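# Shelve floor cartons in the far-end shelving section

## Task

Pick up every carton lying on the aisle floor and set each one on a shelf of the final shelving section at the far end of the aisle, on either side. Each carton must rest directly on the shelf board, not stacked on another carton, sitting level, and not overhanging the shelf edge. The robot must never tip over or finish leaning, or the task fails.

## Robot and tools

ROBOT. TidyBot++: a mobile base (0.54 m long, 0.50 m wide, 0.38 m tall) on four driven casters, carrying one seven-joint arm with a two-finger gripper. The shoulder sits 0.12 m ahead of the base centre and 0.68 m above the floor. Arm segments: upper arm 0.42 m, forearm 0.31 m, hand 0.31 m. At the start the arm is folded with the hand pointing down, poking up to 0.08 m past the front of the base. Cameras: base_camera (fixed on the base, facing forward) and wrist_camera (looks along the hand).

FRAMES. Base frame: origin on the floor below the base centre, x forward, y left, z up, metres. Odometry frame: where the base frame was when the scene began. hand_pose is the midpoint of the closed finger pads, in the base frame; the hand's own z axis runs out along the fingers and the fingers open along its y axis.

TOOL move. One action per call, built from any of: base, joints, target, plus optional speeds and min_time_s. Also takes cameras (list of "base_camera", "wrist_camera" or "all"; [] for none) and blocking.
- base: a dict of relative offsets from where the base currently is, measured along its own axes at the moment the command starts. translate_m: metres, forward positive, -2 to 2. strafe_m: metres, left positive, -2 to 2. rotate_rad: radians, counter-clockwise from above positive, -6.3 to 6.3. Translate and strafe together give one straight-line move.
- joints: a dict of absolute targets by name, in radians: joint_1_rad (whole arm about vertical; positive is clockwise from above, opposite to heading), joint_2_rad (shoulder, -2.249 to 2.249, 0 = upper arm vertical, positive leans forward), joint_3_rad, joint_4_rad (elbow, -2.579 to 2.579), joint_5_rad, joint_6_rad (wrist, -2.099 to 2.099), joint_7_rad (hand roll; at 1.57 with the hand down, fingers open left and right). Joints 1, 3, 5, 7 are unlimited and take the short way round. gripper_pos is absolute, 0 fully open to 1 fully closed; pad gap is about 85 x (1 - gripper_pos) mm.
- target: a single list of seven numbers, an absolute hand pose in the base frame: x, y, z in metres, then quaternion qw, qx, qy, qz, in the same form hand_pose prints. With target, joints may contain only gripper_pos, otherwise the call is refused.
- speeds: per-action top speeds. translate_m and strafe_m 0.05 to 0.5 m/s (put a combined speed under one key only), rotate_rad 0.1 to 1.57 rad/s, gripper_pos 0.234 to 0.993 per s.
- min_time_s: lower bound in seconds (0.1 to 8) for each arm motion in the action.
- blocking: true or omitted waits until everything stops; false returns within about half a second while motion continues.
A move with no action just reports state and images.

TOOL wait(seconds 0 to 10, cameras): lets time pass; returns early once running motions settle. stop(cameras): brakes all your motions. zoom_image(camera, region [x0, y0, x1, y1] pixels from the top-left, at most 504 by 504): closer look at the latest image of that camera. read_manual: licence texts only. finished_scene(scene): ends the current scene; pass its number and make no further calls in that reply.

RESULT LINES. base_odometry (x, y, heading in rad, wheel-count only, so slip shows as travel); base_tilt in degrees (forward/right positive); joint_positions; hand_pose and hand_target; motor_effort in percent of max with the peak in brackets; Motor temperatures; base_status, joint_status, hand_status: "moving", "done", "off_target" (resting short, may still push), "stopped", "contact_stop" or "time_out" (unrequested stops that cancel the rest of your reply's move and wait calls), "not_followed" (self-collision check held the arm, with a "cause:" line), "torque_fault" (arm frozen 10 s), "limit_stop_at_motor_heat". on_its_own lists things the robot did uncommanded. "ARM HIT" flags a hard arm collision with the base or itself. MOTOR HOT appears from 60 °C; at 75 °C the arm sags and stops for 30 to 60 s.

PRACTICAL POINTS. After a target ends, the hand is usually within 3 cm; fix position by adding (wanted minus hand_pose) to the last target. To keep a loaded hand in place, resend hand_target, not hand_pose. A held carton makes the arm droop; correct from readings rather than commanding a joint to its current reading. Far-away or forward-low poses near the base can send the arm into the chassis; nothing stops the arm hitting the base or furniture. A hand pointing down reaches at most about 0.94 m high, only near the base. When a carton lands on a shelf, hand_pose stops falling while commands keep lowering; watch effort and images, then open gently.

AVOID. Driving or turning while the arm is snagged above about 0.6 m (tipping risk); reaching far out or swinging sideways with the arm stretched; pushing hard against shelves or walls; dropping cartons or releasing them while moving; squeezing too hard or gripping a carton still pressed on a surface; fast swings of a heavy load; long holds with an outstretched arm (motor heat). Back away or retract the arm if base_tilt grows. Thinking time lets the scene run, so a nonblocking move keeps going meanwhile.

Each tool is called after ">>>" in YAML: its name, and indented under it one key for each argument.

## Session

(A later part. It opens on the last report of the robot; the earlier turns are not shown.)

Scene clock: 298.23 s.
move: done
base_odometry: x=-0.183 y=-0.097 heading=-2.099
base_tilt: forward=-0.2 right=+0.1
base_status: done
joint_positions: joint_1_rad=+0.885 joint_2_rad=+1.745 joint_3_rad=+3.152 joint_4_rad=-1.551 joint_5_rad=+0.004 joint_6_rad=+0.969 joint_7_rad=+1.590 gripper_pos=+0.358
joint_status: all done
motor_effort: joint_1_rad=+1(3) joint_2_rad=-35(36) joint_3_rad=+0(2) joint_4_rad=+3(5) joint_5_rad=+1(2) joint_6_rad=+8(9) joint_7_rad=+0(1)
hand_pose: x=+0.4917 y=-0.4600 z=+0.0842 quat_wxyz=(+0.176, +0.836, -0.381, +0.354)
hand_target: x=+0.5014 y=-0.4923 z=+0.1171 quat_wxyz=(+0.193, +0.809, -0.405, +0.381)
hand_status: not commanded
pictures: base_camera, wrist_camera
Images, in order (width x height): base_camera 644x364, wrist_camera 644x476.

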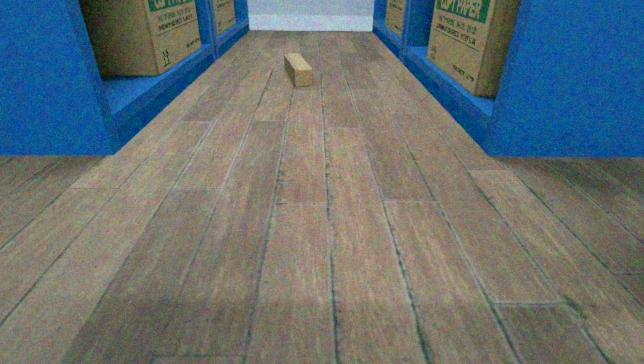

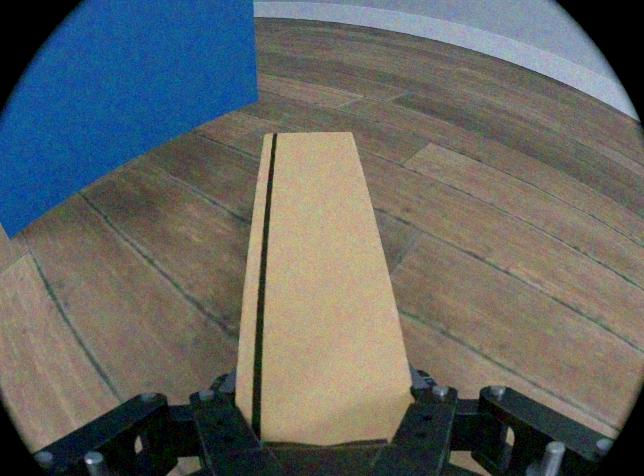

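>>> move:
  joints: {"joint_2_rad": 1.85, "joint_4_rad": -1.48}
  min_time_s: 2.5

>>> move:
  joints: {"joint_2_rad": 1.885, "joint_4_rad": -1.45}
  min_time_s: 1.5
  cameras: ["wrist_camera"]

Scene clock: 308.57 s.
move: done
base_odometry: x=-0.183 y=-0.097 heading=-2.099
base_tilt: forward=-0.2 right=+0.1
base_status: not commanded
joint_positions: joint_1_rad=+0.885 joint_2_rad=+1.815 joint_3_rad=+3.152 joint_4_rad=-1.497 joint_5_rad=+0.004 joint_6_rad=+0.969 joint_7_rad=+1.590 gripper_pos=+0.358
joint_status: all done
motor_effort: joint_1_rad=+0(1) joint_2_rad=-34(35) joint_3_rad=+1(1) joint_4_rad=+3(4) joint_5_rad=+1(2) joint_6_rad=+8(9) joint_7_rad=+0(1)
hand_pose: x=+0.4829 y=-0.4490 z=+0.0529 quat_wxyz=(+0.173, +0.838, -0.382, +0.348)
hand_target: x=+0.4677 y=-0.4498 z=+0.0405 quat_wxyz=(+0.177, +0.824, -0.412, +0.348)
hand_status: not commanded
pictures: none

Scene clock: 310.37 s.
move: done
base_odometry: x=-0.183 y=-0.097 heading=-2.099
base_tilt: forward=-0.2 right=+0.1
base_status: not commanded
joint_positions: joint_1_rad=+0.885 joint_2_rad=+1.848 joint_3_rad=+3.152 joint_4_rad=-1.467 joint_5_rad=+0.004 joint_6_rad=+0.969 joint_7_rad=+1.590 gripper_pos=+0.358
joint_status: all done
motor_effort: joint_1_rad=+0(1) joint_2_rad=-32(35) joint_3_rad=+0(1) joint_4_rad=+3(4) joint_5_rad=+1(2) joint_6_rad=+7(9) joint_7_rad=+0(1)
hand_pose: x=+0.4796 y=-0.4447 z=+0.0389 quat_wxyz=(+0.172, +0.839, -0.382, +0.347)
hand_target: x=+0.4634 y=-0.4444 z=+0.0257 quat_wxyz=(+0.176, +0.824, -0.412, +0.346)
hand_status: not commanded
Images, in order (width x height): wrist_camera 644x476.

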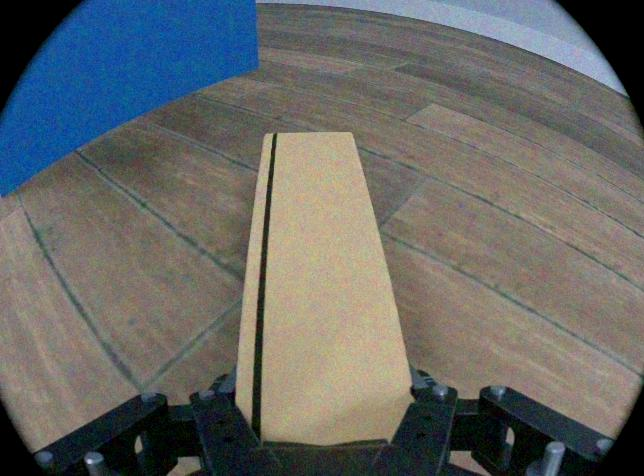

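>>> move:
  joints: {"joint_2_rad": 1.90, "joint_4_rad": -1.43}
  min_time_s: 1.5

>>> move:
  joints: {"joint_2_rad": 1.912, "joint_4_rad": -1.415}
  min_time_s: 1.5
  cameras: ["wrist_camera"]

Scene clock: 318.50 s.
move: done
base_odometry: x=-0.183 y=-0.097 heading=-2.099
base_tilt: forward=-0.2 right=+0.1
base_status: not commanded
joint_positions: joint_1_rad=+0.885 joint_2_rad=+1.858 joint_3_rad=+3.152 joint_4_rad=-1.449 joint_5_rad=+0.004 joint_6_rad=+0.969 joint_7_rad=+1.590 gripper_pos=+0.358
joint_status: all done
motor_effort: joint_1_rad=+0(1) joint_2_rad=-32(34) joint_3_rad=+0(1) joint_4_rad=+3(4) joint_5_rad=+1(2) joint_6_rad=+6(8) joint_7_rad=+0(1)
hand_pose: x=+0.4818 y=-0.4473 z=+0.0364 quat_wxyz=(+0.174, +0.838, -0.381, +0.350)
hand_target: x=+0.4638 y=-0.4449 z=+0.0205 quat_wxyz=(+0.177, +0.824, -0.412, +0.348)
hand_status: not commanded
pictures: none

Scene clock: 320.30 s.
move: done
base_odometry: x=-0.183 y=-0.097 heading=-2.099
base_tilt: forward=-0.2 right=+0.1
base_status: not commanded
joint_positions: joint_1_rad=+0.885 joint_2_rad=+1.861 joint_3_rad=+3.152 joint_4_rad=-1.437 joint_5_rad=+0.004 joint_6_rad=+0.969 joint_7_rad=+1.590 gripper_pos=+0.358
joint_status: all done
motor_effort: joint_1_rad=-1(1) joint_2_rad=-30(34) joint_3_rad=+1(1) joint_4_rad=+4(5) joint_5_rad=+1(2) joint_6_rad=+7(8) joint_7_rad=+0(1)
hand_pose: x=+0.4843 y=-0.4503 z=+0.0365 quat_wxyz=(+0.175, +0.836, -0.381, +0.354)
hand_target: x=+0.4637 y=-0.4448 z=+0.0162 quat_wxyz=(+0.178, +0.823, -0.411, +0.349)
hand_status: not commanded
Images, in order (width x height): wrist_camera 644x476.

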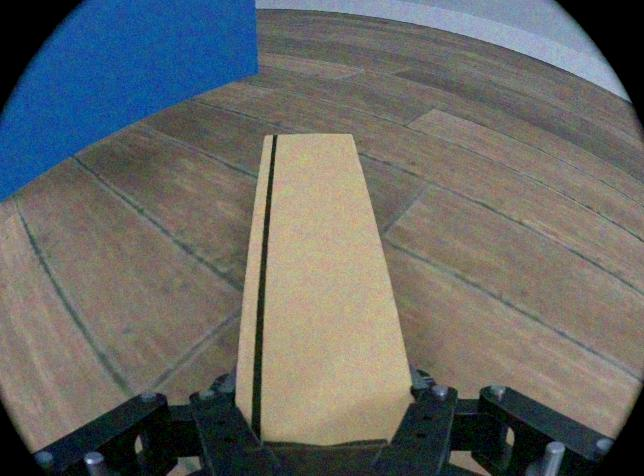

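>>> move:
  joints: {"gripper_pos": 0.0}
  speeds: {"gripper_pos": 0.234}
  cameras: ["wrist_camera"]

>>> move:
  joints: {"joint_2_rad": 1.6, "joint_4_rad": -1.70, "joint_6_rad": 0.98}
  min_time_s: 3
  cameras: ["wrist_camera"]

Scene clock: 329.17 s.
move: done
base_odometry: x=-0.183 y=-0.097 heading=-2.099
base_tilt: forward=-0.2 right=+0.1
base_status: not commanded
joint_positions: joint_1_rad=+0.885 joint_2_rad=+1.871 joint_3_rad=+3.152 joint_4_rad=-1.427 joint_5_rad=+0.004 joint_6_rad=+0.969 joint_7_rad=+1.590 gripper_pos=+0.000
joint_status: all done
motor_effort: joint_1_rad=-1(2) joint_2_rad=-32(33) joint_3_rad=+1(1) joint_4_rad=+3(4) joint_5_rad=+1(2) joint_6_rad=+8(8) joint_7_rad=+0(1)
hand_pose: x=+0.4836 y=-0.4497 z=+0.0327 quat_wxyz=(+0.176, +0.836, -0.381, +0.354)
hand_target: x=+0.4637 y=-0.4448 z=+0.0162 quat_wxyz=(+0.178, +0.823, -0.411, +0.349)
hand_status: not commanded
Images, in order (width x height): wrist_camera 644x476.

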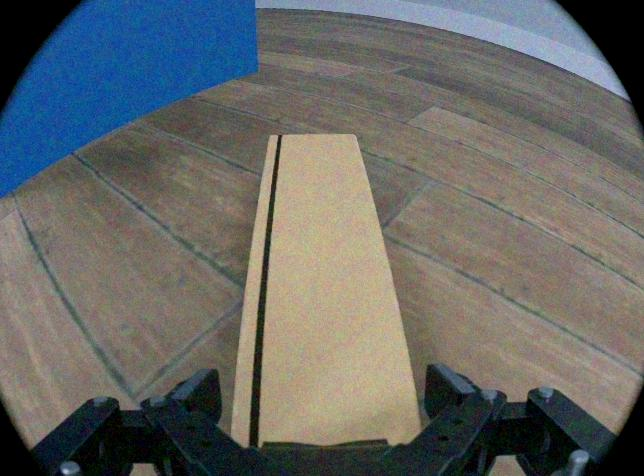

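Scene clock: 332.50 s.
move: done
base_odometry: x=-0.183 y=-0.097 heading=-2.099
base_tilt: forward=-0.2 right=+0.1
base_status: not commanded
joint_positions: joint_1_rad=+0.885 joint_2_rad=+1.653 joint_3_rad=+3.152 joint_4_rad=-1.687 joint_5_rad=+0.004 joint_6_rad=+0.969 joint_7_rad=+1.590 gripper_pos=+0.000
joint_status: all done
motor_effort: joint_1_rad=+0(1) joint_2_rad=-34(34) joint_3_rad=+1(1) joint_4_rad=+2(3) joint_5_rad=+1(2) joint_6_rad=+7(8) joint_7_rad=+0(1)
hand_pose: x=+0.4799 y=-0.4464 z=+0.1154 quat_wxyz=(+0.168, +0.843, -0.385, +0.336)
hand_target: x=+0.4862 y=-0.4731 z=+0.1471 quat_wxyz=(+0.181, +0.820, -0.410, +0.356)
hand_status: not commanded
Images, in order (width x height): wrist_camera 644x476.

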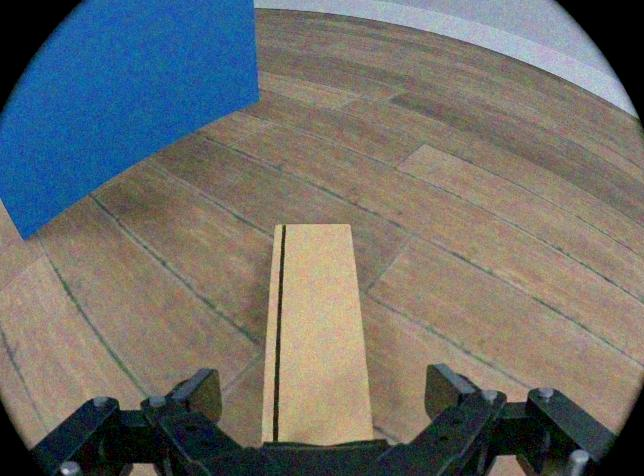

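>>> move:
  joints: {"joint_2_rad": 0.6, "joint_4_rad": -2.3, "joint_6_rad": 0.6}
  min_time_s: 2

>>> move:
  joints: {"joint_1_rad": -0.2}
  base: {"translate_m": 0.80, "strafe_m": -0.04}
  cameras: ["all"]

Scene clock: 350.77 s.
Motor temperatures (°C): [30 34 26 26 35 36 37]
move: done
base_odometry: x=-0.183 y=-0.097 heading=-2.099
base_tilt: forward=-0.2 right=+0.1
base_status: not commanded
joint_positions: joint_1_rad=+0.885 joint_2_rad=+0.646 joint_3_rad=+3.152 joint_4_rad=-2.287 joint_5_rad=+0.004 joint_6_rad=+0.648 joint_7_rad=+1.590 gripper_pos=+0.000
joint_status: all done
motor_effort: joint_1_rad=-1(1) joint_2_rad=-27(36) joint_3_rad=+1(1) joint_4_rad=+8(9) joint_5_rad=+1(2) joint_6_rad=+8(9) joint_7_rad=+0(1)
hand_pose: x=+0.4666 y=-0.4309 z=+0.5063 quat_wxyz=(+0.185, +0.825, -0.382, +0.372)
hand_target: x=+0.4546 y=-0.4292 z=+0.5164 quat_wxyz=(+0.180, +0.815, -0.410, +0.367)
hand_status: not commanded
pictures: none

Scene clock: 353.60 s.
move: done
base_odometry: x=-0.621 y=-0.768 heading=-2.099
base_tilt: forward=-0.2 right=+0.1
base_status: done
joint_positions: joint_1_rad=-0.176 joint_2_rad=+0.643 joint_3_rad=+3.150 joint_4_rad=-2.294 joint_5_rad=+0.002 joint_6_rad=+0.643 joint_7_rad=+1.590 gripper_pos=+0.000
joint_status: all done
motor_effort: joint_1_rad=+1(4) joint_2_rad=-27(28) joint_3_rad=+1(2) joint_4_rad=+8(9) joint_5_rad=+1(2) joint_6_rad=+8(8) joint_7_rad=-1(1)
hand_pose: x=+0.6605 y=+0.0933 z=+0.5044 quat_wxyz=(-0.029, +0.907, +0.088, +0.410)
hand_target: x=+0.6538 y=+0.1044 z=+0.5164 quat_wxyz=(-0.038, +0.910, +0.077, +0.407)
hand_status: not commanded
pictures: base_camera, wrist_camera
Images, in order (width x height): base_camera 644x364, wrist_camera 644x476.

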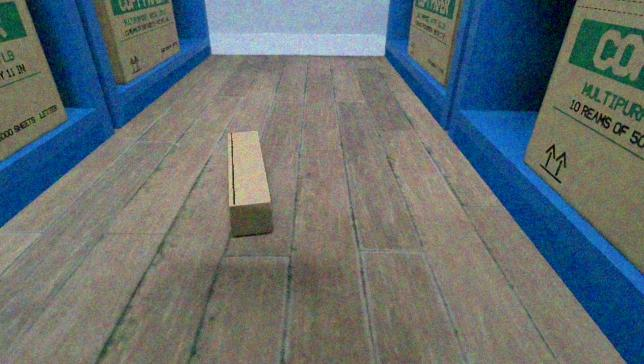

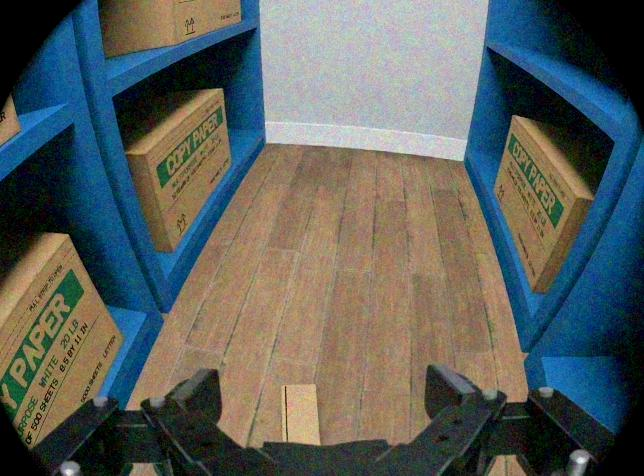

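>>> move:
  joints: {"joint_1_rad": -0.23, "joint_2_rad": 1.70, "joint_4_rad": -1.62, "joint_6_rad": 1.0}
  base: {"translate_m": 0.033}
  min_time_s: 3
  cameras: ["all"]

Scene clock: 366.90 s.
move: done
base_odometry: x=-0.638 y=-0.797 heading=-2.099
base_tilt: forward=-0.2 right=+0.1
base_status: done
joint_positions: joint_1_rad=-0.203 joint_2_rad=+1.671 joint_3_rad=+3.150 joint_4_rad=-1.635 joint_5_rad=+0.002 joint_6_rad=+0.944 joint_7_rad=+1.590 gripper_pos=+0.000
joint_status: all done
motor_effort: joint_1_rad=+0(2) joint_2_rad=-34(37) joint_3_rad=+0(1) joint_4_rad=+3(10) joint_5_rad=+1(2) joint_6_rad=+7(9) joint_7_rad=-1(1)
hand_pose: x=+0.6934 y=+0.1153 z=+0.1080 quat_wxyz=(-0.032, +0.919, +0.105, +0.379)
hand_target: x=+0.6943 y=+0.1280 z=+0.1062 quat_wxyz=(-0.037, +0.912, +0.093, +0.398)
hand_status: not commanded
pictures: base_camera, wrist_camera
Images, in order (width x height): base_camera 644x364, wrist_camera 644x476.

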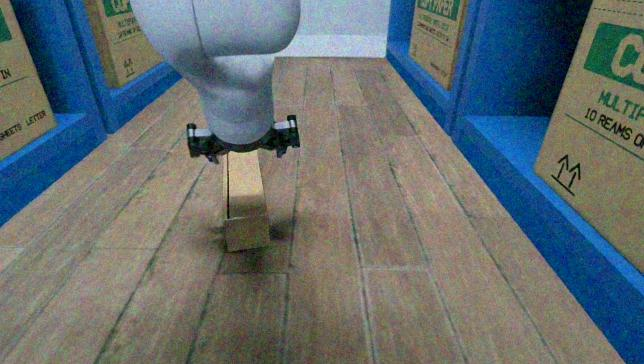

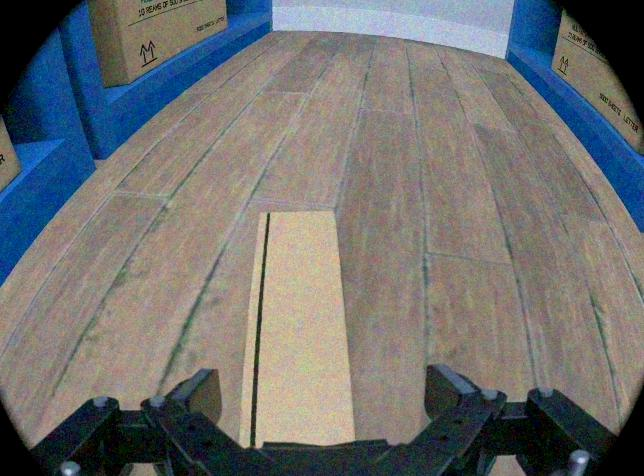

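>>> move:
  joints: {"joint_2_rad": 1.82, "joint_4_rad": -1.51}
  base: {"strafe_m": 0.013}
  min_time_s: 2
  cameras: ["wrist_camera"]

Scene clock: 374.50 s.
move: done
base_odometry: x=-0.627 y=-0.803 heading=-2.099
base_tilt: forward=-0.2 right=+0.1
base_status: done
joint_positions: joint_1_rad=-0.215 joint_2_rad=+1.782 joint_3_rad=+3.150 joint_4_rad=-1.525 joint_5_rad=+0.002 joint_6_rad=+0.946 joint_7_rad=+1.590 gripper_pos=+0.000
joint_status: all done
motor_effort: joint_1_rad=+0(3) joint_2_rad=-33(35) joint_3_rad=+0(2) joint_4_rad=+2(3) joint_5_rad=+1(2) joint_6_rad=+7(8) joint_7_rad=+0(1)
hand_pose: x=+0.6846 y=+0.1212 z=+0.0622 quat_wxyz=(-0.034, +0.918, +0.111, +0.379)
hand_target: x=+0.6799 y=+0.1246 z=+0.0550 quat_wxyz=(-0.037, +0.914, +0.093, +0.393)
hand_status: not commanded
Images, in order (width x height): wrist_camera 644x476.

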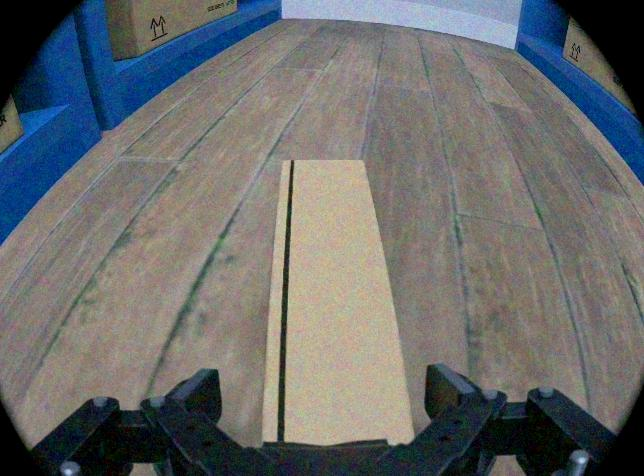

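>>> move:
  joints: {"joint_2_rad": 1.88, "joint_4_rad": -1.455}
  base: {"strafe_m": -0.006}
  min_time_s: 2

>>> move:
  joints: {"joint_2_rad": 1.905, "joint_4_rad": -1.425}
  min_time_s: 1.5
  cameras: ["all"]

Scene clock: 382.53 s.
move: done
base_odometry: x=-0.632 y=-0.800 heading=-2.099
base_tilt: forward=-0.2 right=+0.1
base_status: done
joint_positions: joint_1_rad=-0.216 joint_2_rad=+1.841 joint_3_rad=+3.150 joint_4_rad=-1.471 joint_5_rad=+0.001 joint_6_rad=+0.946 joint_7_rad=+1.590 gripper_pos=+0.000
joint_status: all done
motor_effort: joint_1_rad=+0(3) joint_2_rad=-33(35) joint_3_rad=+0(2) joint_4_rad=+2(4) joint_5_rad=+1(2) joint_6_rad=+7(8) joint_7_rad=-1(1)
hand_pose: x=+0.6767 y=+0.1202 z=+0.0376 quat_wxyz=(-0.034, +0.919, +0.112, +0.377)
hand_target: x=+0.6706 y=+0.1225 z=+0.0299 quat_wxyz=(-0.037, +0.915, +0.093, +0.391)
hand_status: not commanded
pictures: none

Scene clock: 384.30 s.
move: done
base_odometry: x=-0.632 y=-0.800 heading=-2.099
base_tilt: forward=-0.2 right=+0.1
base_status: not commanded
joint_positions: joint_1_rad=-0.216 joint_2_rad=+1.862 joint_3_rad=+3.150 joint_4_rad=-1.441 joint_5_rad=+0.001 joint_6_rad=+0.947 joint_7_rad=+1.590 gripper_pos=+0.000
joint_status: all done
motor_effort: joint_1_rad=-1(1) joint_2_rad=-32(34) joint_3_rad=+1(1) joint_4_rad=+3(4) joint_5_rad=+1(2) joint_6_rad=+6(8) joint_7_rad=+0(1)
hand_pose: x=+0.6790 y=+0.1208 z=+0.0307 quat_wxyz=(-0.035, +0.917, +0.112, +0.381)
hand_target: x=+0.6699 y=+0.1223 z=+0.0207 quat_wxyz=(-0.037, +0.914, +0.093, +0.393)
hand_status: not commanded
pictures: base_camera, wrist_camera
Images, in order (width x height): base_camera 644x364, wrist_camera 644x476.

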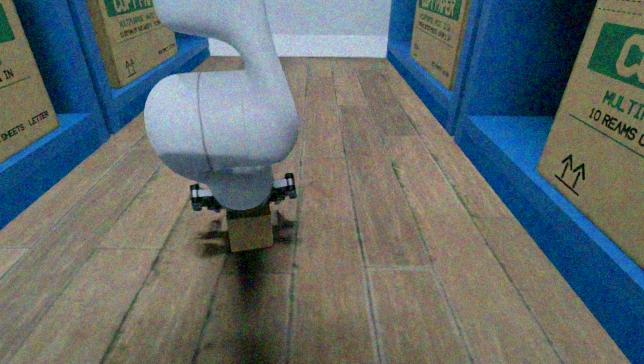

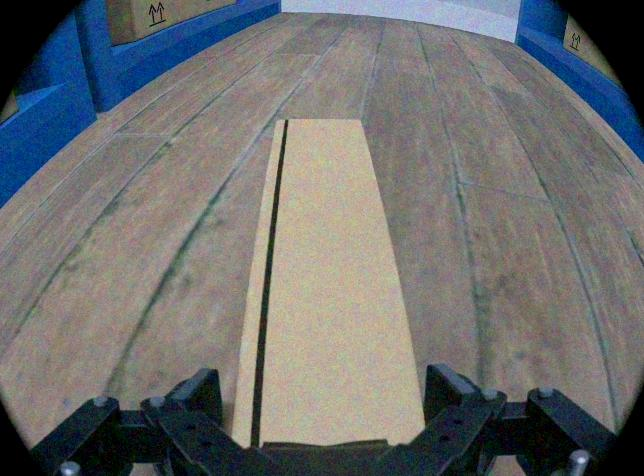

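>>> move:
  joints: {"gripper_pos": 0.367}
  speeds: {"gripper_pos": 0.234}
  cameras: ["wrist_camera"]

>>> move:
  joints: {"joint_2_rad": 1.78, "joint_4_rad": -1.49, "joint_6_rad": 0.99}
  min_time_s: 3
  cameras: ["wrist_camera"]

Scene clock: 392.87 s.
move: done
base_odometry: x=-0.632 y=-0.800 heading=-2.099
base_tilt: forward=-0.2 right=+0.1
base_status: not commanded
joint_positions: joint_1_rad=-0.216 joint_2_rad=+1.862 joint_3_rad=+3.150 joint_4_rad=-1.440 joint_5_rad=+0.000 joint_6_rad=+0.973 joint_7_rad=+1.590 gripper_pos=+0.365
joint_status: all done
motor_effort: joint_1_rad=+0(2) joint_2_rad=-27(33) joint_3_rad=+1(2) joint_4_rad=+3(4) joint_5_rad=+1(2) joint_6_rad=+3(7) joint_7_rad=+0(1)
hand_pose: x=+0.6852 y=+0.1220 z=+0.0368 quat_wxyz=(-0.036, +0.912, +0.111, +0.394)
hand_target: x=+0.6699 y=+0.1223 z=+0.0207 quat_wxyz=(-0.037, +0.914, +0.093, +0.393)
hand_status: not commanded
Images, in order (width x height): wrist_camera 644x476.

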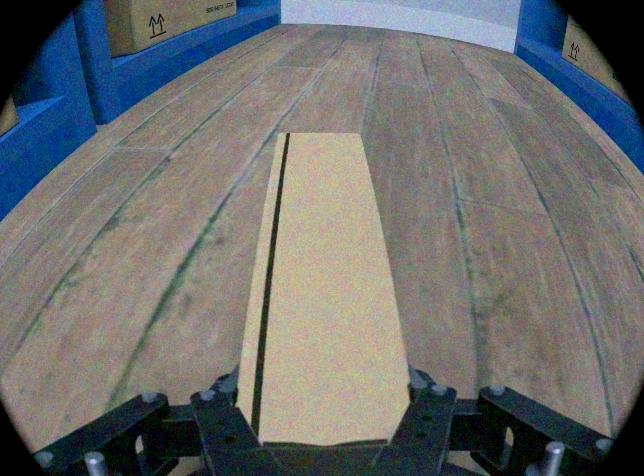

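Scene clock: 396.17 s.
move: done
base_odometry: x=-0.632 y=-0.800 heading=-2.099
base_tilt: forward=-0.2 right=+0.1
base_status: not commanded
joint_positions: joint_1_rad=-0.216 joint_2_rad=+1.841 joint_3_rad=+3.150 joint_4_rad=-1.478 joint_5_rad=+0.000 joint_6_rad=+0.973 joint_7_rad=+1.590 gripper_pos=+0.365
joint_status: all done
motor_effort: joint_1_rad=+1(1) joint_2_rad=-33(34) joint_3_rad=+1(1) joint_4_rad=+3(4) joint_5_rad=+1(1) joint_6_rad=+7(8) joint_7_rad=+0(1)
hand_pose: x=+0.6788 y=+0.1205 z=+0.0423 quat_wxyz=(-0.035, +0.915, +0.111, +0.386)
hand_target: x=+0.7119 y=+0.1322 z=+0.0799 quat_wxyz=(-0.040, +0.904, +0.092, +0.416)
hand_status: not commanded
Images, in order (width x height): wrist_camera 644x476.

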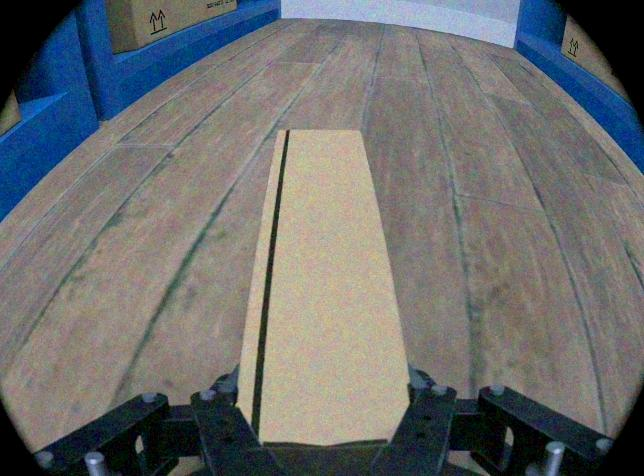

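>>> move:
  joints: {"joint_1_rad": 0.0, "joint_2_rad": -0.066, "joint_4_rad": -2.092, "joint_6_rad": -0.30}
  min_time_s: 4
  cameras: ["all"]

Scene clock: 413.83 s.
move: done
base_odometry: x=-0.632 y=-0.800 heading=-2.099
base_tilt: forward=-0.2 right=+0.1
base_status: not commanded
joint_positions: joint_1_rad=-0.027 joint_2_rad=-0.032 joint_3_rad=+3.150 joint_4_rad=-2.080 joint_5_rad=+0.000 joint_6_rad=-0.253 joint_7_rad=+1.590 gripper_pos=+0.365
joint_status: all done
motor_effort: joint_1_rad=-1(2) joint_2_rad=-16(40) joint_3_rad=+1(1) joint_4_rad=+19(19) joint_5_rad=+2(2) joint_6_rad=+7(9) joint_7_rad=+0(1)
hand_pose: x=+0.6166 y=+0.0107 z=+0.7501 quat_wxyz=(+0.000, +0.913, +0.017, +0.408)
hand_target: x=+0.6003 y=+0.0041 z=+0.7501 quat_wxyz=(-0.010, +0.918, -0.011, +0.397)
hand_status: not commanded
pictures: base_camera, wrist_camera
Images, in order (width x height): base_camera 644x364, wrist_camera 644x476.

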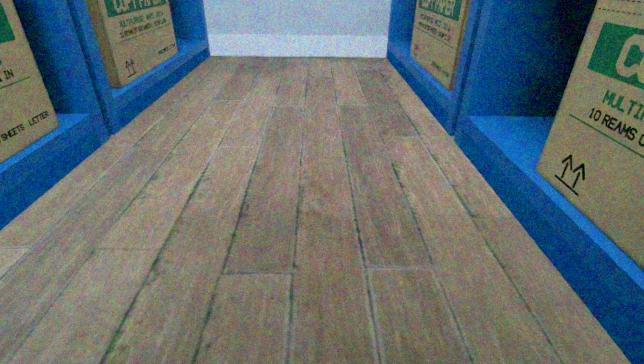

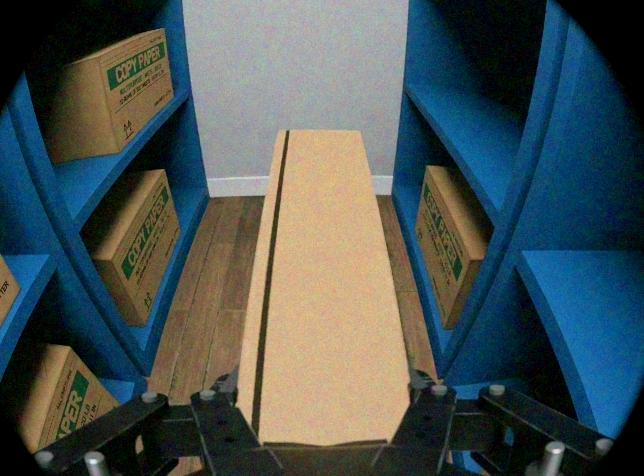

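>>> move:
  joints: {"joint_1_rad": 0.0, "joint_2_rad": -0.761, "joint_4_rad": -2.40, "joint_6_rad": -0.688}
  min_time_s: 3
  cameras: ["wrist_camera"]

>>> move:
  base: {"translate_m": 1.0, "strafe_m": 0.16}
  speeds: {"translate_m": 0.4}
  cameras: ["all"]

Scene clock: 479.10 s.
move: done
base_odometry: x=-0.632 y=-0.800 heading=-2.099
base_tilt: forward=-0.2 right=+0.1
base_status: not commanded
joint_positions: joint_1_rad=-0.027 joint_2_rad=-0.741 joint_3_rad=+3.150 joint_4_rad=-2.391 joint_5_rad=+0.000 joint_6_rad=-0.643 joint_7_rad=+1.590 gripper_pos=+0.365
joint_status: all done
motor_effort: joint_1_rad=+0(1) joint_2_rad=+4(18) joint_3_rad=+2(2) joint_4_rad=+20(21) joint_5_rad=+2(2) joint_6_rad=+7(10) joint_7_rad=+0(1)
hand_pose: x=+0.3818 y=+0.0064 z=+0.7616 quat_wxyz=(-0.003, +0.911, +0.017, +0.412)
hand_target: x=+0.3689 y=+0.0073 z=+0.7516 quat_wxyz=(-0.013, +0.918, -0.007, +0.396)
hand_status: not commanded
Images, in order (width x height): wrist_camera 644x476.

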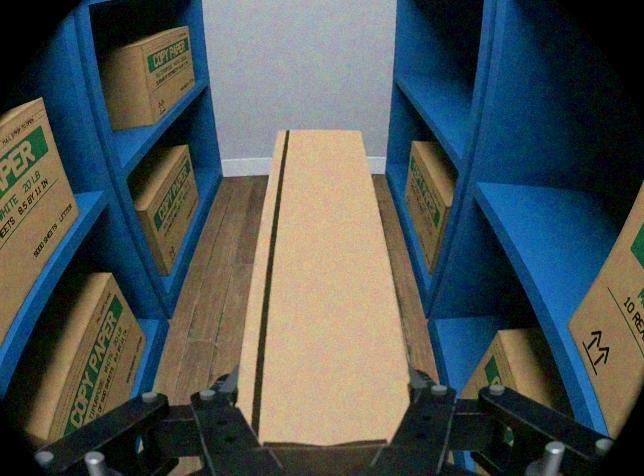

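Scene clock: 482.77 s.
move: done
base_odometry: x=-0.998 y=-1.745 heading=-2.099
base_tilt: forward=-0.2 right=+0.1
base_status: done
joint_positions: joint_1_rad=-0.027 joint_2_rad=-0.745 joint_3_rad=+3.150 joint_4_rad=-2.392 joint_5_rad=+0.000 joint_6_rad=-0.647 joint_7_rad=+1.590 gripper_pos=+0.365
joint_status: not commanded
motor_effort: joint_1_rad=-1(1) joint_2_rad=+3(6) joint_3_rad=+2(2) joint_4_rad=+20(20) joint_5_rad=+1(2) joint_6_rad=+8(9) joint_7_rad=-1(1)
hand_pose: x=+0.3806 y=+0.0063 z=+0.7616 quat_wxyz=(-0.003, +0.911, +0.017, +0.412)
hand_target: x=+0.3689 y=+0.0073 z=+0.7516 quat_wxyz=(-0.013, +0.918, -0.007, +0.396)
hand_status: not commanded
pictures: base_camera, wrist_camera
Images, in order (width x height): base_camera 644x364, wrist_camera 644x476.

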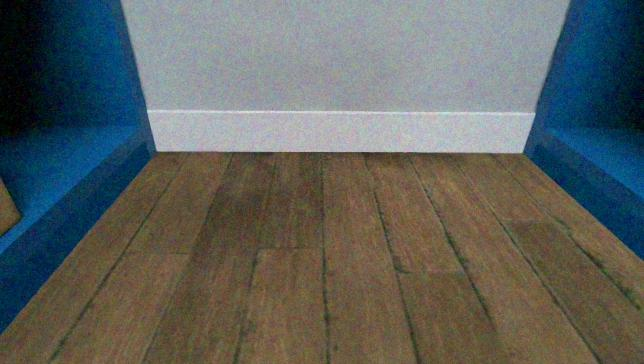

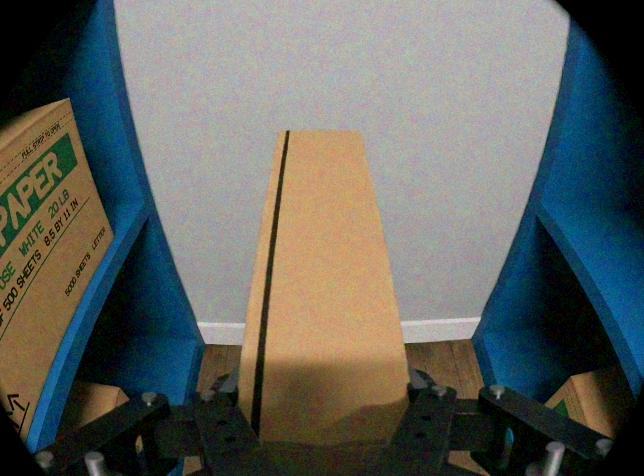

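>>> zoom_image:
  camera: "base_camera"
  region: [400, 60, 644, 364]

>>> zoom_image:
  camera: "base_camera"
  region: [0, 60, 244, 364]

Scaled by 1.658.

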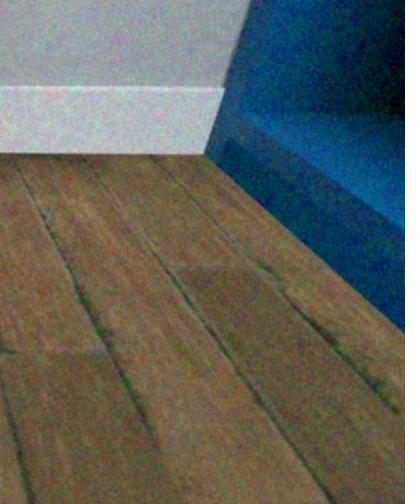

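Scaled by 1.658.

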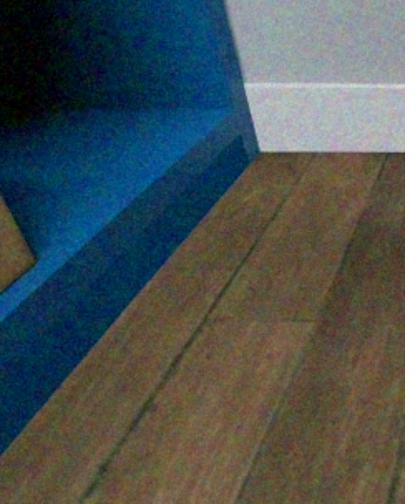

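>>> move:
  base: {"translate_m": 0.2, "strafe_m": 0.02, "rotate_rad": 0.02}

>>> move:
  joints: {"joint_1_rad": 1.571}
  min_time_s: 4
  cameras: ["all"]

Scene clock: 507.83 s.
move: done
base_odometry: x=-1.081 y=-1.928 heading=-2.078
base_tilt: forward=-0.2 right=+0.1
base_status: done
joint_positions: joint_1_rad=-0.025 joint_2_rad=-0.748 joint_3_rad=+3.150 joint_4_rad=-2.392 joint_5_rad=+0.000 joint_6_rad=-0.648 joint_7_rad=+1.590 gripper_pos=+0.365
joint_status: not commanded
motor_effort: joint_1_rad=+0(1) joint_2_rad=+3(5) joint_3_rad=+2(2) joint_4_rad=+20(20) joint_5_rad=+2(2) joint_6_rad=+8(9) joint_7_rad=+0(1)
hand_pose: x=+0.3801 y=+0.0059 z=+0.7617 quat_wxyz=(-0.003, +0.911, +0.016, +0.412)
hand_target: x=+0.3689 y=+0.0073 z=+0.7516 quat_wxyz=(-0.013, +0.918, -0.007, +0.396)
hand_status: not commanded
pictures: none

Scene clock: 512.17 s.
move: done
base_odometry: x=-1.081 y=-1.927 heading=-2.078
base_tilt: forward=-0.2 right=+0.1
base_status: not commanded
joint_positions: joint_1_rad=+1.538 joint_2_rad=-0.730 joint_3_rad=+3.150 joint_4_rad=-2.392 joint_5_rad=+0.000 joint_6_rad=-0.648 joint_7_rad=+1.590 gripper_pos=+0.365
joint_status: all done
motor_effort: joint_1_rad=+1(6) joint_2_rad=+1(6) joint_3_rad=+1(2) joint_4_rad=+20(20) joint_5_rad=+1(2) joint_6_rad=+7(9) joint_7_rad=+0(1)
hand_pose: x=+0.1269 y=-0.2623 z=+0.7570 quat_wxyz=(+0.283, +0.661, -0.633, +0.288)
hand_target: x=+0.1262 y=-0.2499 z=+0.7516 quat_wxyz=(+0.271, +0.644, -0.654, +0.289)
hand_status: not commanded
pictures: base_camera, wrist_camera
Images, in order (width x height): base_camera 644x364, wrist_camera 644x476.

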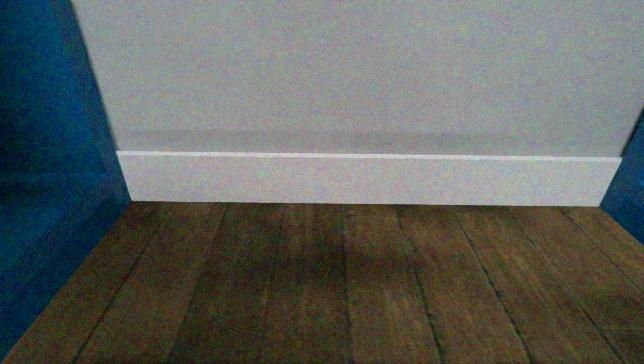

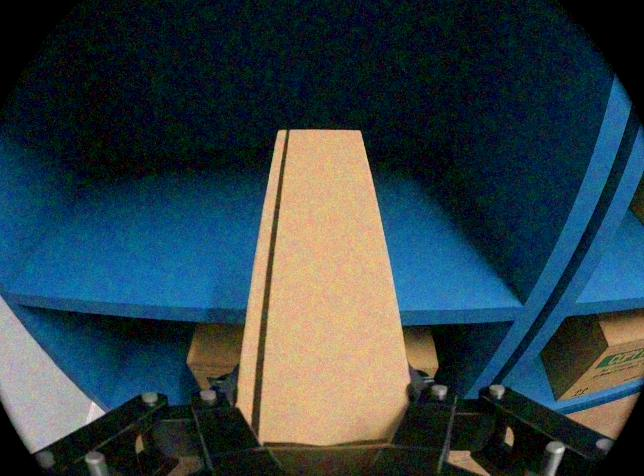

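>>> move:
  base: {"translate_m": 0.15}

>>> move:
  joints: {"joint_1_rad": 1.60, "joint_2_rad": -0.375, "joint_4_rad": -2.464, "joint_6_rad": -0.25}
  min_time_s: 2
  cameras: ["wrist_camera"]

>>> move:
  joints: {"joint_2_rad": 0.21, "joint_4_rad": -2.421, "joint_6_rad": 0.29}
  min_time_s: 2.5
  cameras: ["wrist_camera"]

Scene clock: 536.03 s.
move: done
base_odometry: x=-1.154 y=-2.059 heading=-2.078
base_tilt: forward=-0.2 right=+0.1
base_status: done
joint_positions: joint_1_rad=+1.544 joint_2_rad=-0.732 joint_3_rad=+3.149 joint_4_rad=-2.392 joint_5_rad=+0.000 joint_6_rad=-0.648 joint_7_rad=+1.590 gripper_pos=+0.365
joint_status: not commanded
motor_effort: joint_1_rad=+0(2) joint_2_rad=+3(3) joint_3_rad=+2(3) joint_4_rad=+20(20) joint_5_rad=+1(2) joint_6_rad=+9(9) joint_7_rad=+0(1)
hand_pose: x=+0.1254 y=-0.2623 z=+0.7573 quat_wxyz=(+0.284, +0.659, -0.634, +0.288)
hand_target: x=+0.1262 y=-0.2499 z=+0.7516 quat_wxyz=(+0.271, +0.644, -0.654, +0.289)
hand_status: not commanded
pictures: none

Scene clock: 538.33 s.
move: done
base_odometry: x=-1.154 y=-2.059 heading=-2.078
base_tilt: forward=-0.2 right=+0.1
base_status: not commanded
joint_positions: joint_1_rad=+1.572 joint_2_rad=-0.392 joint_3_rad=+3.149 joint_4_rad=-2.453 joint_5_rad=+0.000 joint_6_rad=-0.311 joint_7_rad=+1.590 gripper_pos=+0.365
joint_status: all done
motor_effort: joint_1_rad=+0(2) joint_2_rad=-5(6) joint_3_rad=+1(2) joint_4_rad=+18(20) joint_5_rad=+1(2) joint_6_rad=+7(9) joint_7_rad=+0(1)
hand_pose: x=+0.1174 y=-0.3335 z=+0.6992 quat_wxyz=(+0.268, +0.658, -0.652, +0.263)
hand_target: x=+0.1126 y=-0.3428 z=+0.7013 quat_wxyz=(+0.274, +0.633, -0.669, +0.279)
hand_status: not commanded
Images, in order (width x height): wrist_camera 644x476.

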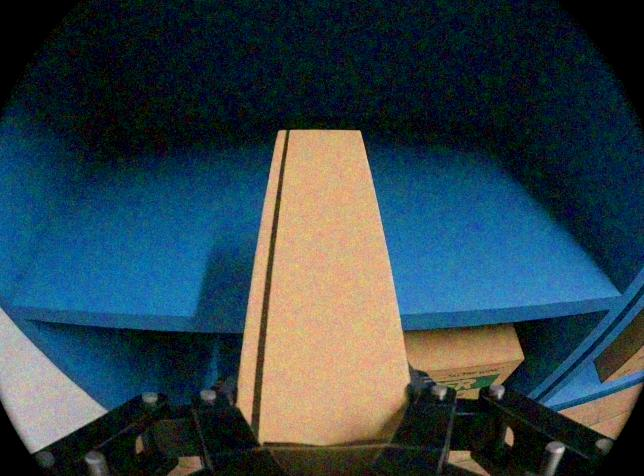

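Scene clock: 541.40 s.
move: done
base_odometry: x=-1.154 y=-2.059 heading=-2.078
base_tilt: forward=-0.2 right=+0.1
base_status: not commanded
joint_positions: joint_1_rad=+1.572 joint_2_rad=+0.188 joint_3_rad=+3.149 joint_4_rad=-2.448 joint_5_rad=+0.000 joint_6_rad=+0.231 joint_7_rad=+1.590 gripper_pos=+0.365
joint_status: all done
motor_effort: joint_1_rad=-1(1) joint_2_rad=-18(19) joint_3_rad=+1(2) joint_4_rad=+12(19) joint_5_rad=+1(2) joint_6_rad=+7(9) joint_7_rad=+0(1)
hand_pose: x=+0.1162 y=-0.4402 z=+0.5897 quat_wxyz=(+0.259, +0.663, -0.656, +0.251)
hand_target: x=+0.1041 y=-0.4645 z=+0.6023 quat_wxyz=(+0.278, +0.631, -0.671, +0.273)
hand_status: not commanded
Images, in order (width x height): wrist_camera 644x476.

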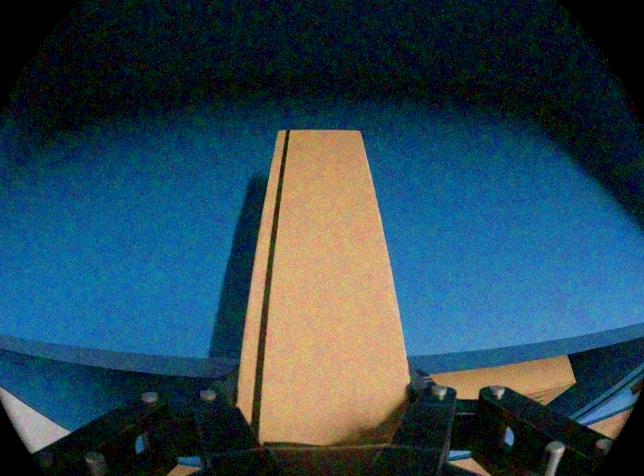

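>>> move:
  joints: {"joint_2_rad": 0.51, "joint_4_rad": -2.22, "joint_6_rad": 0.46}
  min_time_s: 2.5
  cameras: ["wrist_camera"]

Scene clock: 551.83 s.
move: done
base_odometry: x=-1.154 y=-2.059 heading=-2.078
base_tilt: forward=-0.2 right=+0.1
base_status: not commanded
joint_positions: joint_1_rad=+1.572 joint_2_rad=+0.458 joint_3_rad=+3.149 joint_4_rad=-2.237 joint_5_rad=+0.000 joint_6_rad=+0.411 joint_7_rad=+1.590 gripper_pos=+0.365
joint_status: all done
motor_effort: joint_1_rad=+0(1) joint_2_rad=-22(24) joint_3_rad=+1(2) joint_4_rad=+11(13) joint_5_rad=+1(2) joint_6_rad=+7(9) joint_7_rad=+0(1)
hand_pose: x=+0.1152 y=-0.5573 z=+0.5720 quat_wxyz=(+0.299, +0.647, -0.639, +0.289)
hand_target: x=+0.0996 y=-0.5690 z=+0.5605 quat_wxyz=(+0.303, +0.621, -0.661, +0.294)
hand_status: not commanded
Images, in order (width x height): wrist_camera 644x476.

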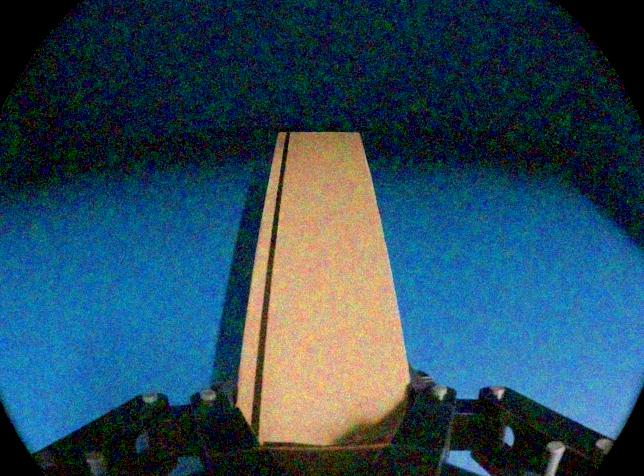

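>>> move:
  joints: {"joint_2_rad": 0.575, "joint_4_rad": -2.22, "joint_6_rad": 0.495}
  min_time_s: 2
  cameras: ["wrist_camera"]

Scene clock: 574.27 s.
move: done
base_odometry: x=-1.154 y=-2.059 heading=-2.078
base_tilt: forward=-0.2 right=+0.1
base_status: not commanded
joint_positions: joint_1_rad=+1.572 joint_2_rad=+0.487 joint_3_rad=+3.149 joint_4_rad=-2.225 joint_5_rad=+0.000 joint_6_rad=+0.466 joint_7_rad=+1.590 gripper_pos=+0.365
joint_status: all done
motor_effort: joint_1_rad=+0(1) joint_2_rad=-16(22) joint_3_rad=+1(2) joint_4_rad=+9(12) joint_5_rad=+1(2) joint_6_rad=+5(8) joint_7_rad=-1(1)
hand_pose: x=+0.1151 y=-0.5709 z=+0.5731 quat_wxyz=(+0.311, +0.641, -0.633, +0.301)
hand_target: x=+0.0993 y=-0.5674 z=+0.5318 quat_wxyz=(+0.294, +0.625, -0.665, +0.284)
hand_status: not commanded
Images, in order (width x height): wrist_camera 644x476.

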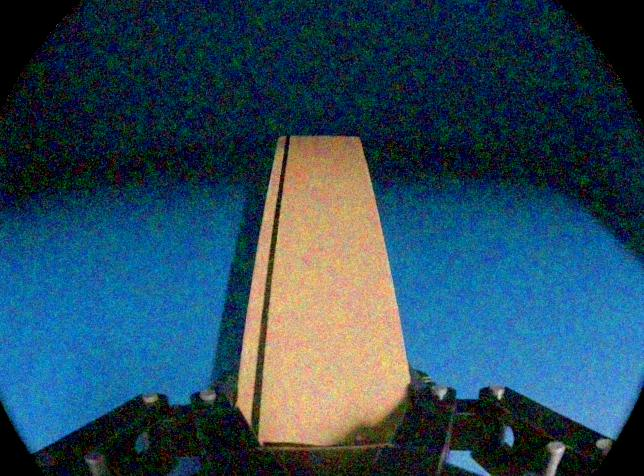

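>>> move:
  joints: {"joint_2_rad": 0.47, "joint_4_rad": -2.22, "joint_6_rad": 0.34}
  min_time_s: 2
  cameras: ["wrist_camera"]

Scene clock: 588.13 s.
move: done
base_odometry: x=-1.154 y=-2.059 heading=-2.078
base_tilt: forward=-0.2 right=+0.1
base_status: not commanded
joint_positions: joint_1_rad=+1.572 joint_2_rad=+0.478 joint_3_rad=+3.149 joint_4_rad=-2.208 joint_5_rad=+0.000 joint_6_rad=+0.418 joint_7_rad=+1.590 gripper_pos=+0.365
joint_status: all done
motor_effort: joint_1_rad=+0(1) joint_2_rad=-20(20) joint_3_rad=+1(2) joint_4_rad=+6(10) joint_5_rad=+1(2) joint_6_rad=+2(6) joint_7_rad=-1(1)
hand_pose: x=+0.1151 y=-0.5707 z=+0.5730 quat_wxyz=(+0.304, +0.645, -0.637, +0.294)
hand_target: x=+0.1012 y=-0.5489 z=+0.5553 quat_wxyz=(+0.276, +0.632, -0.672, +0.269)
hand_status: not commanded
Images, in order (width x height): wrist_camera 644x476.

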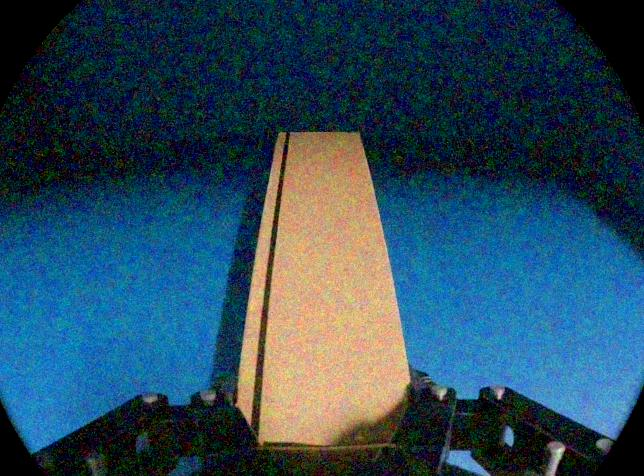

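>>> move:
  joints: {"joint_2_rad": 0.42, "joint_4_rad": -2.22, "joint_6_rad": 0.31}
  min_time_s: 2
  cameras: ["wrist_camera"]

Scene clock: 594.50 s.
move: done
base_odometry: x=-1.154 y=-2.059 heading=-2.078
base_tilt: forward=-0.2 right=+0.1
base_status: not commanded
joint_positions: joint_1_rad=+1.572 joint_2_rad=+0.459 joint_3_rad=+3.149 joint_4_rad=-2.207 joint_5_rad=+0.000 joint_6_rad=+0.363 joint_7_rad=+1.590 gripper_pos=+0.365
joint_status: all done
motor_effort: joint_1_rad=+0(1) joint_2_rad=-24(24) joint_3_rad=+1(1) joint_4_rad=+10(11) joint_5_rad=+1(2) joint_6_rad=+7(7) joint_7_rad=+0(1)
hand_pose: x=+0.1151 y=-0.5618 z=+0.5713 quat_wxyz=(+0.293, +0.650, -0.642, +0.283)
hand_target: x=+0.1015 y=-0.5482 z=+0.5761 quat_wxyz=(+0.282, +0.629, -0.669, +0.276)
hand_status: not commanded
Images, in order (width x height): wrist_camera 644x476.

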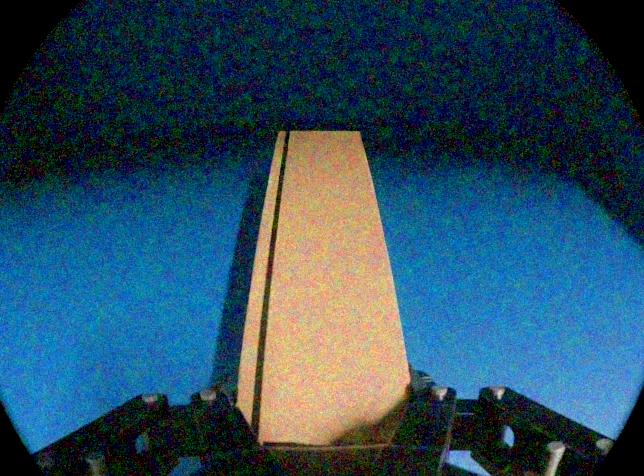

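>>> move:
  joints: {"joint_2_rad": 0.52, "joint_4_rad": -2.21, "joint_6_rad": 0.31}
  min_time_s: 2
  cameras: ["wrist_camera"]

Scene clock: 604.00 s.
move: done
base_odometry: x=-1.154 y=-2.059 heading=-2.078
base_tilt: forward=-0.2 right=+0.1
base_status: not commanded
joint_positions: joint_1_rad=+1.572 joint_2_rad=+0.461 joint_3_rad=+3.149 joint_4_rad=-2.207 joint_5_rad=+0.000 joint_6_rad=+0.363 joint_7_rad=+1.590 gripper_pos=+0.365
joint_status: all done
motor_effort: joint_1_rad=+1(1) joint_2_rad=-22(24) joint_3_rad=+1(2) joint_4_rad=+9(11) joint_5_rad=+1(2) joint_6_rad=+5(7) joint_7_rad=+0(1)
hand_pose: x=+0.1151 y=-0.5617 z=+0.5705 quat_wxyz=(+0.292, +0.650, -0.642, +0.282)
hand_target: x=+0.1017 y=-0.5402 z=+0.5251 quat_wxyz=(+0.253, +0.641, -0.681, +0.246)
hand_status: not commanded
Images, in order (width x height): wrist_camera 644x476.

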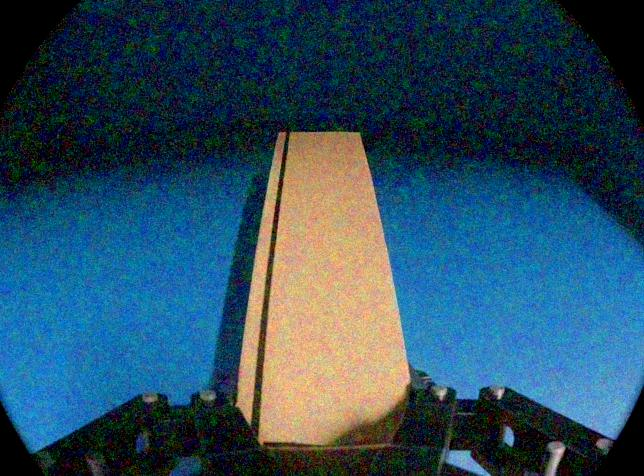

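>>> move:
  joints: {"joint_2_rad": 0.51, "joint_4_rad": -2.21, "joint_6_rad": 0.27}
  min_time_s: 1.5
  cameras: ["wrist_camera"]

Scene clock: 610.73 s.
move: done
base_odometry: x=-1.154 y=-2.059 heading=-2.078
base_tilt: forward=-0.2 right=+0.1
base_status: not commanded
joint_positions: joint_1_rad=+1.572 joint_2_rad=+0.461 joint_3_rad=+3.149 joint_4_rad=-2.199 joint_5_rad=+0.000 joint_6_rad=+0.346 joint_7_rad=+1.590 gripper_pos=+0.365
joint_status: all done
motor_effort: joint_1_rad=+0(1) joint_2_rad=-19(21) joint_3_rad=+1(2) joint_4_rad=+7(9) joint_5_rad=+1(1) joint_6_rad=+3(5) joint_7_rad=-1(1)
hand_pose: x=+0.1151 y=-0.5621 z=+0.5696 quat_wxyz=(+0.289, +0.651, -0.644, +0.279)
hand_target: x=+0.1023 y=-0.5323 z=+0.5224 quat_wxyz=(+0.242, +0.645, -0.685, +0.237)
hand_status: not commanded
Images, in order (width x height): wrist_camera 644x476.

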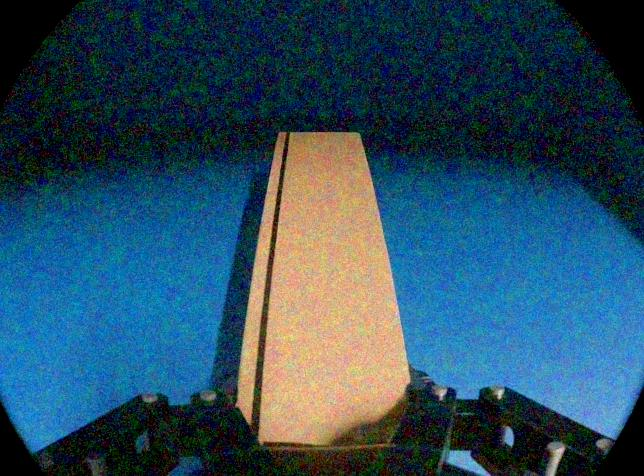

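>>> move:
  joints: {"gripper_pos": 0.0}
  speeds: {"gripper_pos": 0.234}
  cameras: ["wrist_camera"]

Scene clock: 617.43 s.
move: done
base_odometry: x=-1.154 y=-2.059 heading=-2.078
base_tilt: forward=-0.2 right=+0.1
base_status: not commanded
joint_positions: joint_1_rad=+1.575 joint_2_rad=+0.462 joint_3_rad=+3.149 joint_4_rad=-2.199 joint_5_rad=+0.000 joint_6_rad=+0.328 joint_7_rad=+1.590 gripper_pos=+0.000
joint_status: all done
motor_effort: joint_1_rad=+0(1) joint_2_rad=-22(24) joint_3_rad=+1(2) joint_4_rad=+10(10) joint_5_rad=+1(2) joint_6_rad=+4(6) joint_7_rad=+0(1)
hand_pose: x=+0.1136 y=-0.5582 z=+0.5649 quat_wxyz=(+0.284, +0.653, -0.647, +0.273)
hand_target: x=+0.1023 y=-0.5323 z=+0.5224 quat_wxyz=(+0.242, +0.645, -0.685, +0.237)
hand_status: not commanded
Images, in order (width x height): wrist_camera 644x476.

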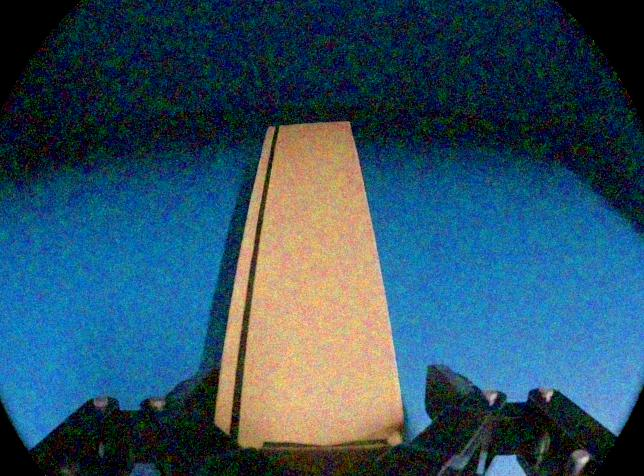

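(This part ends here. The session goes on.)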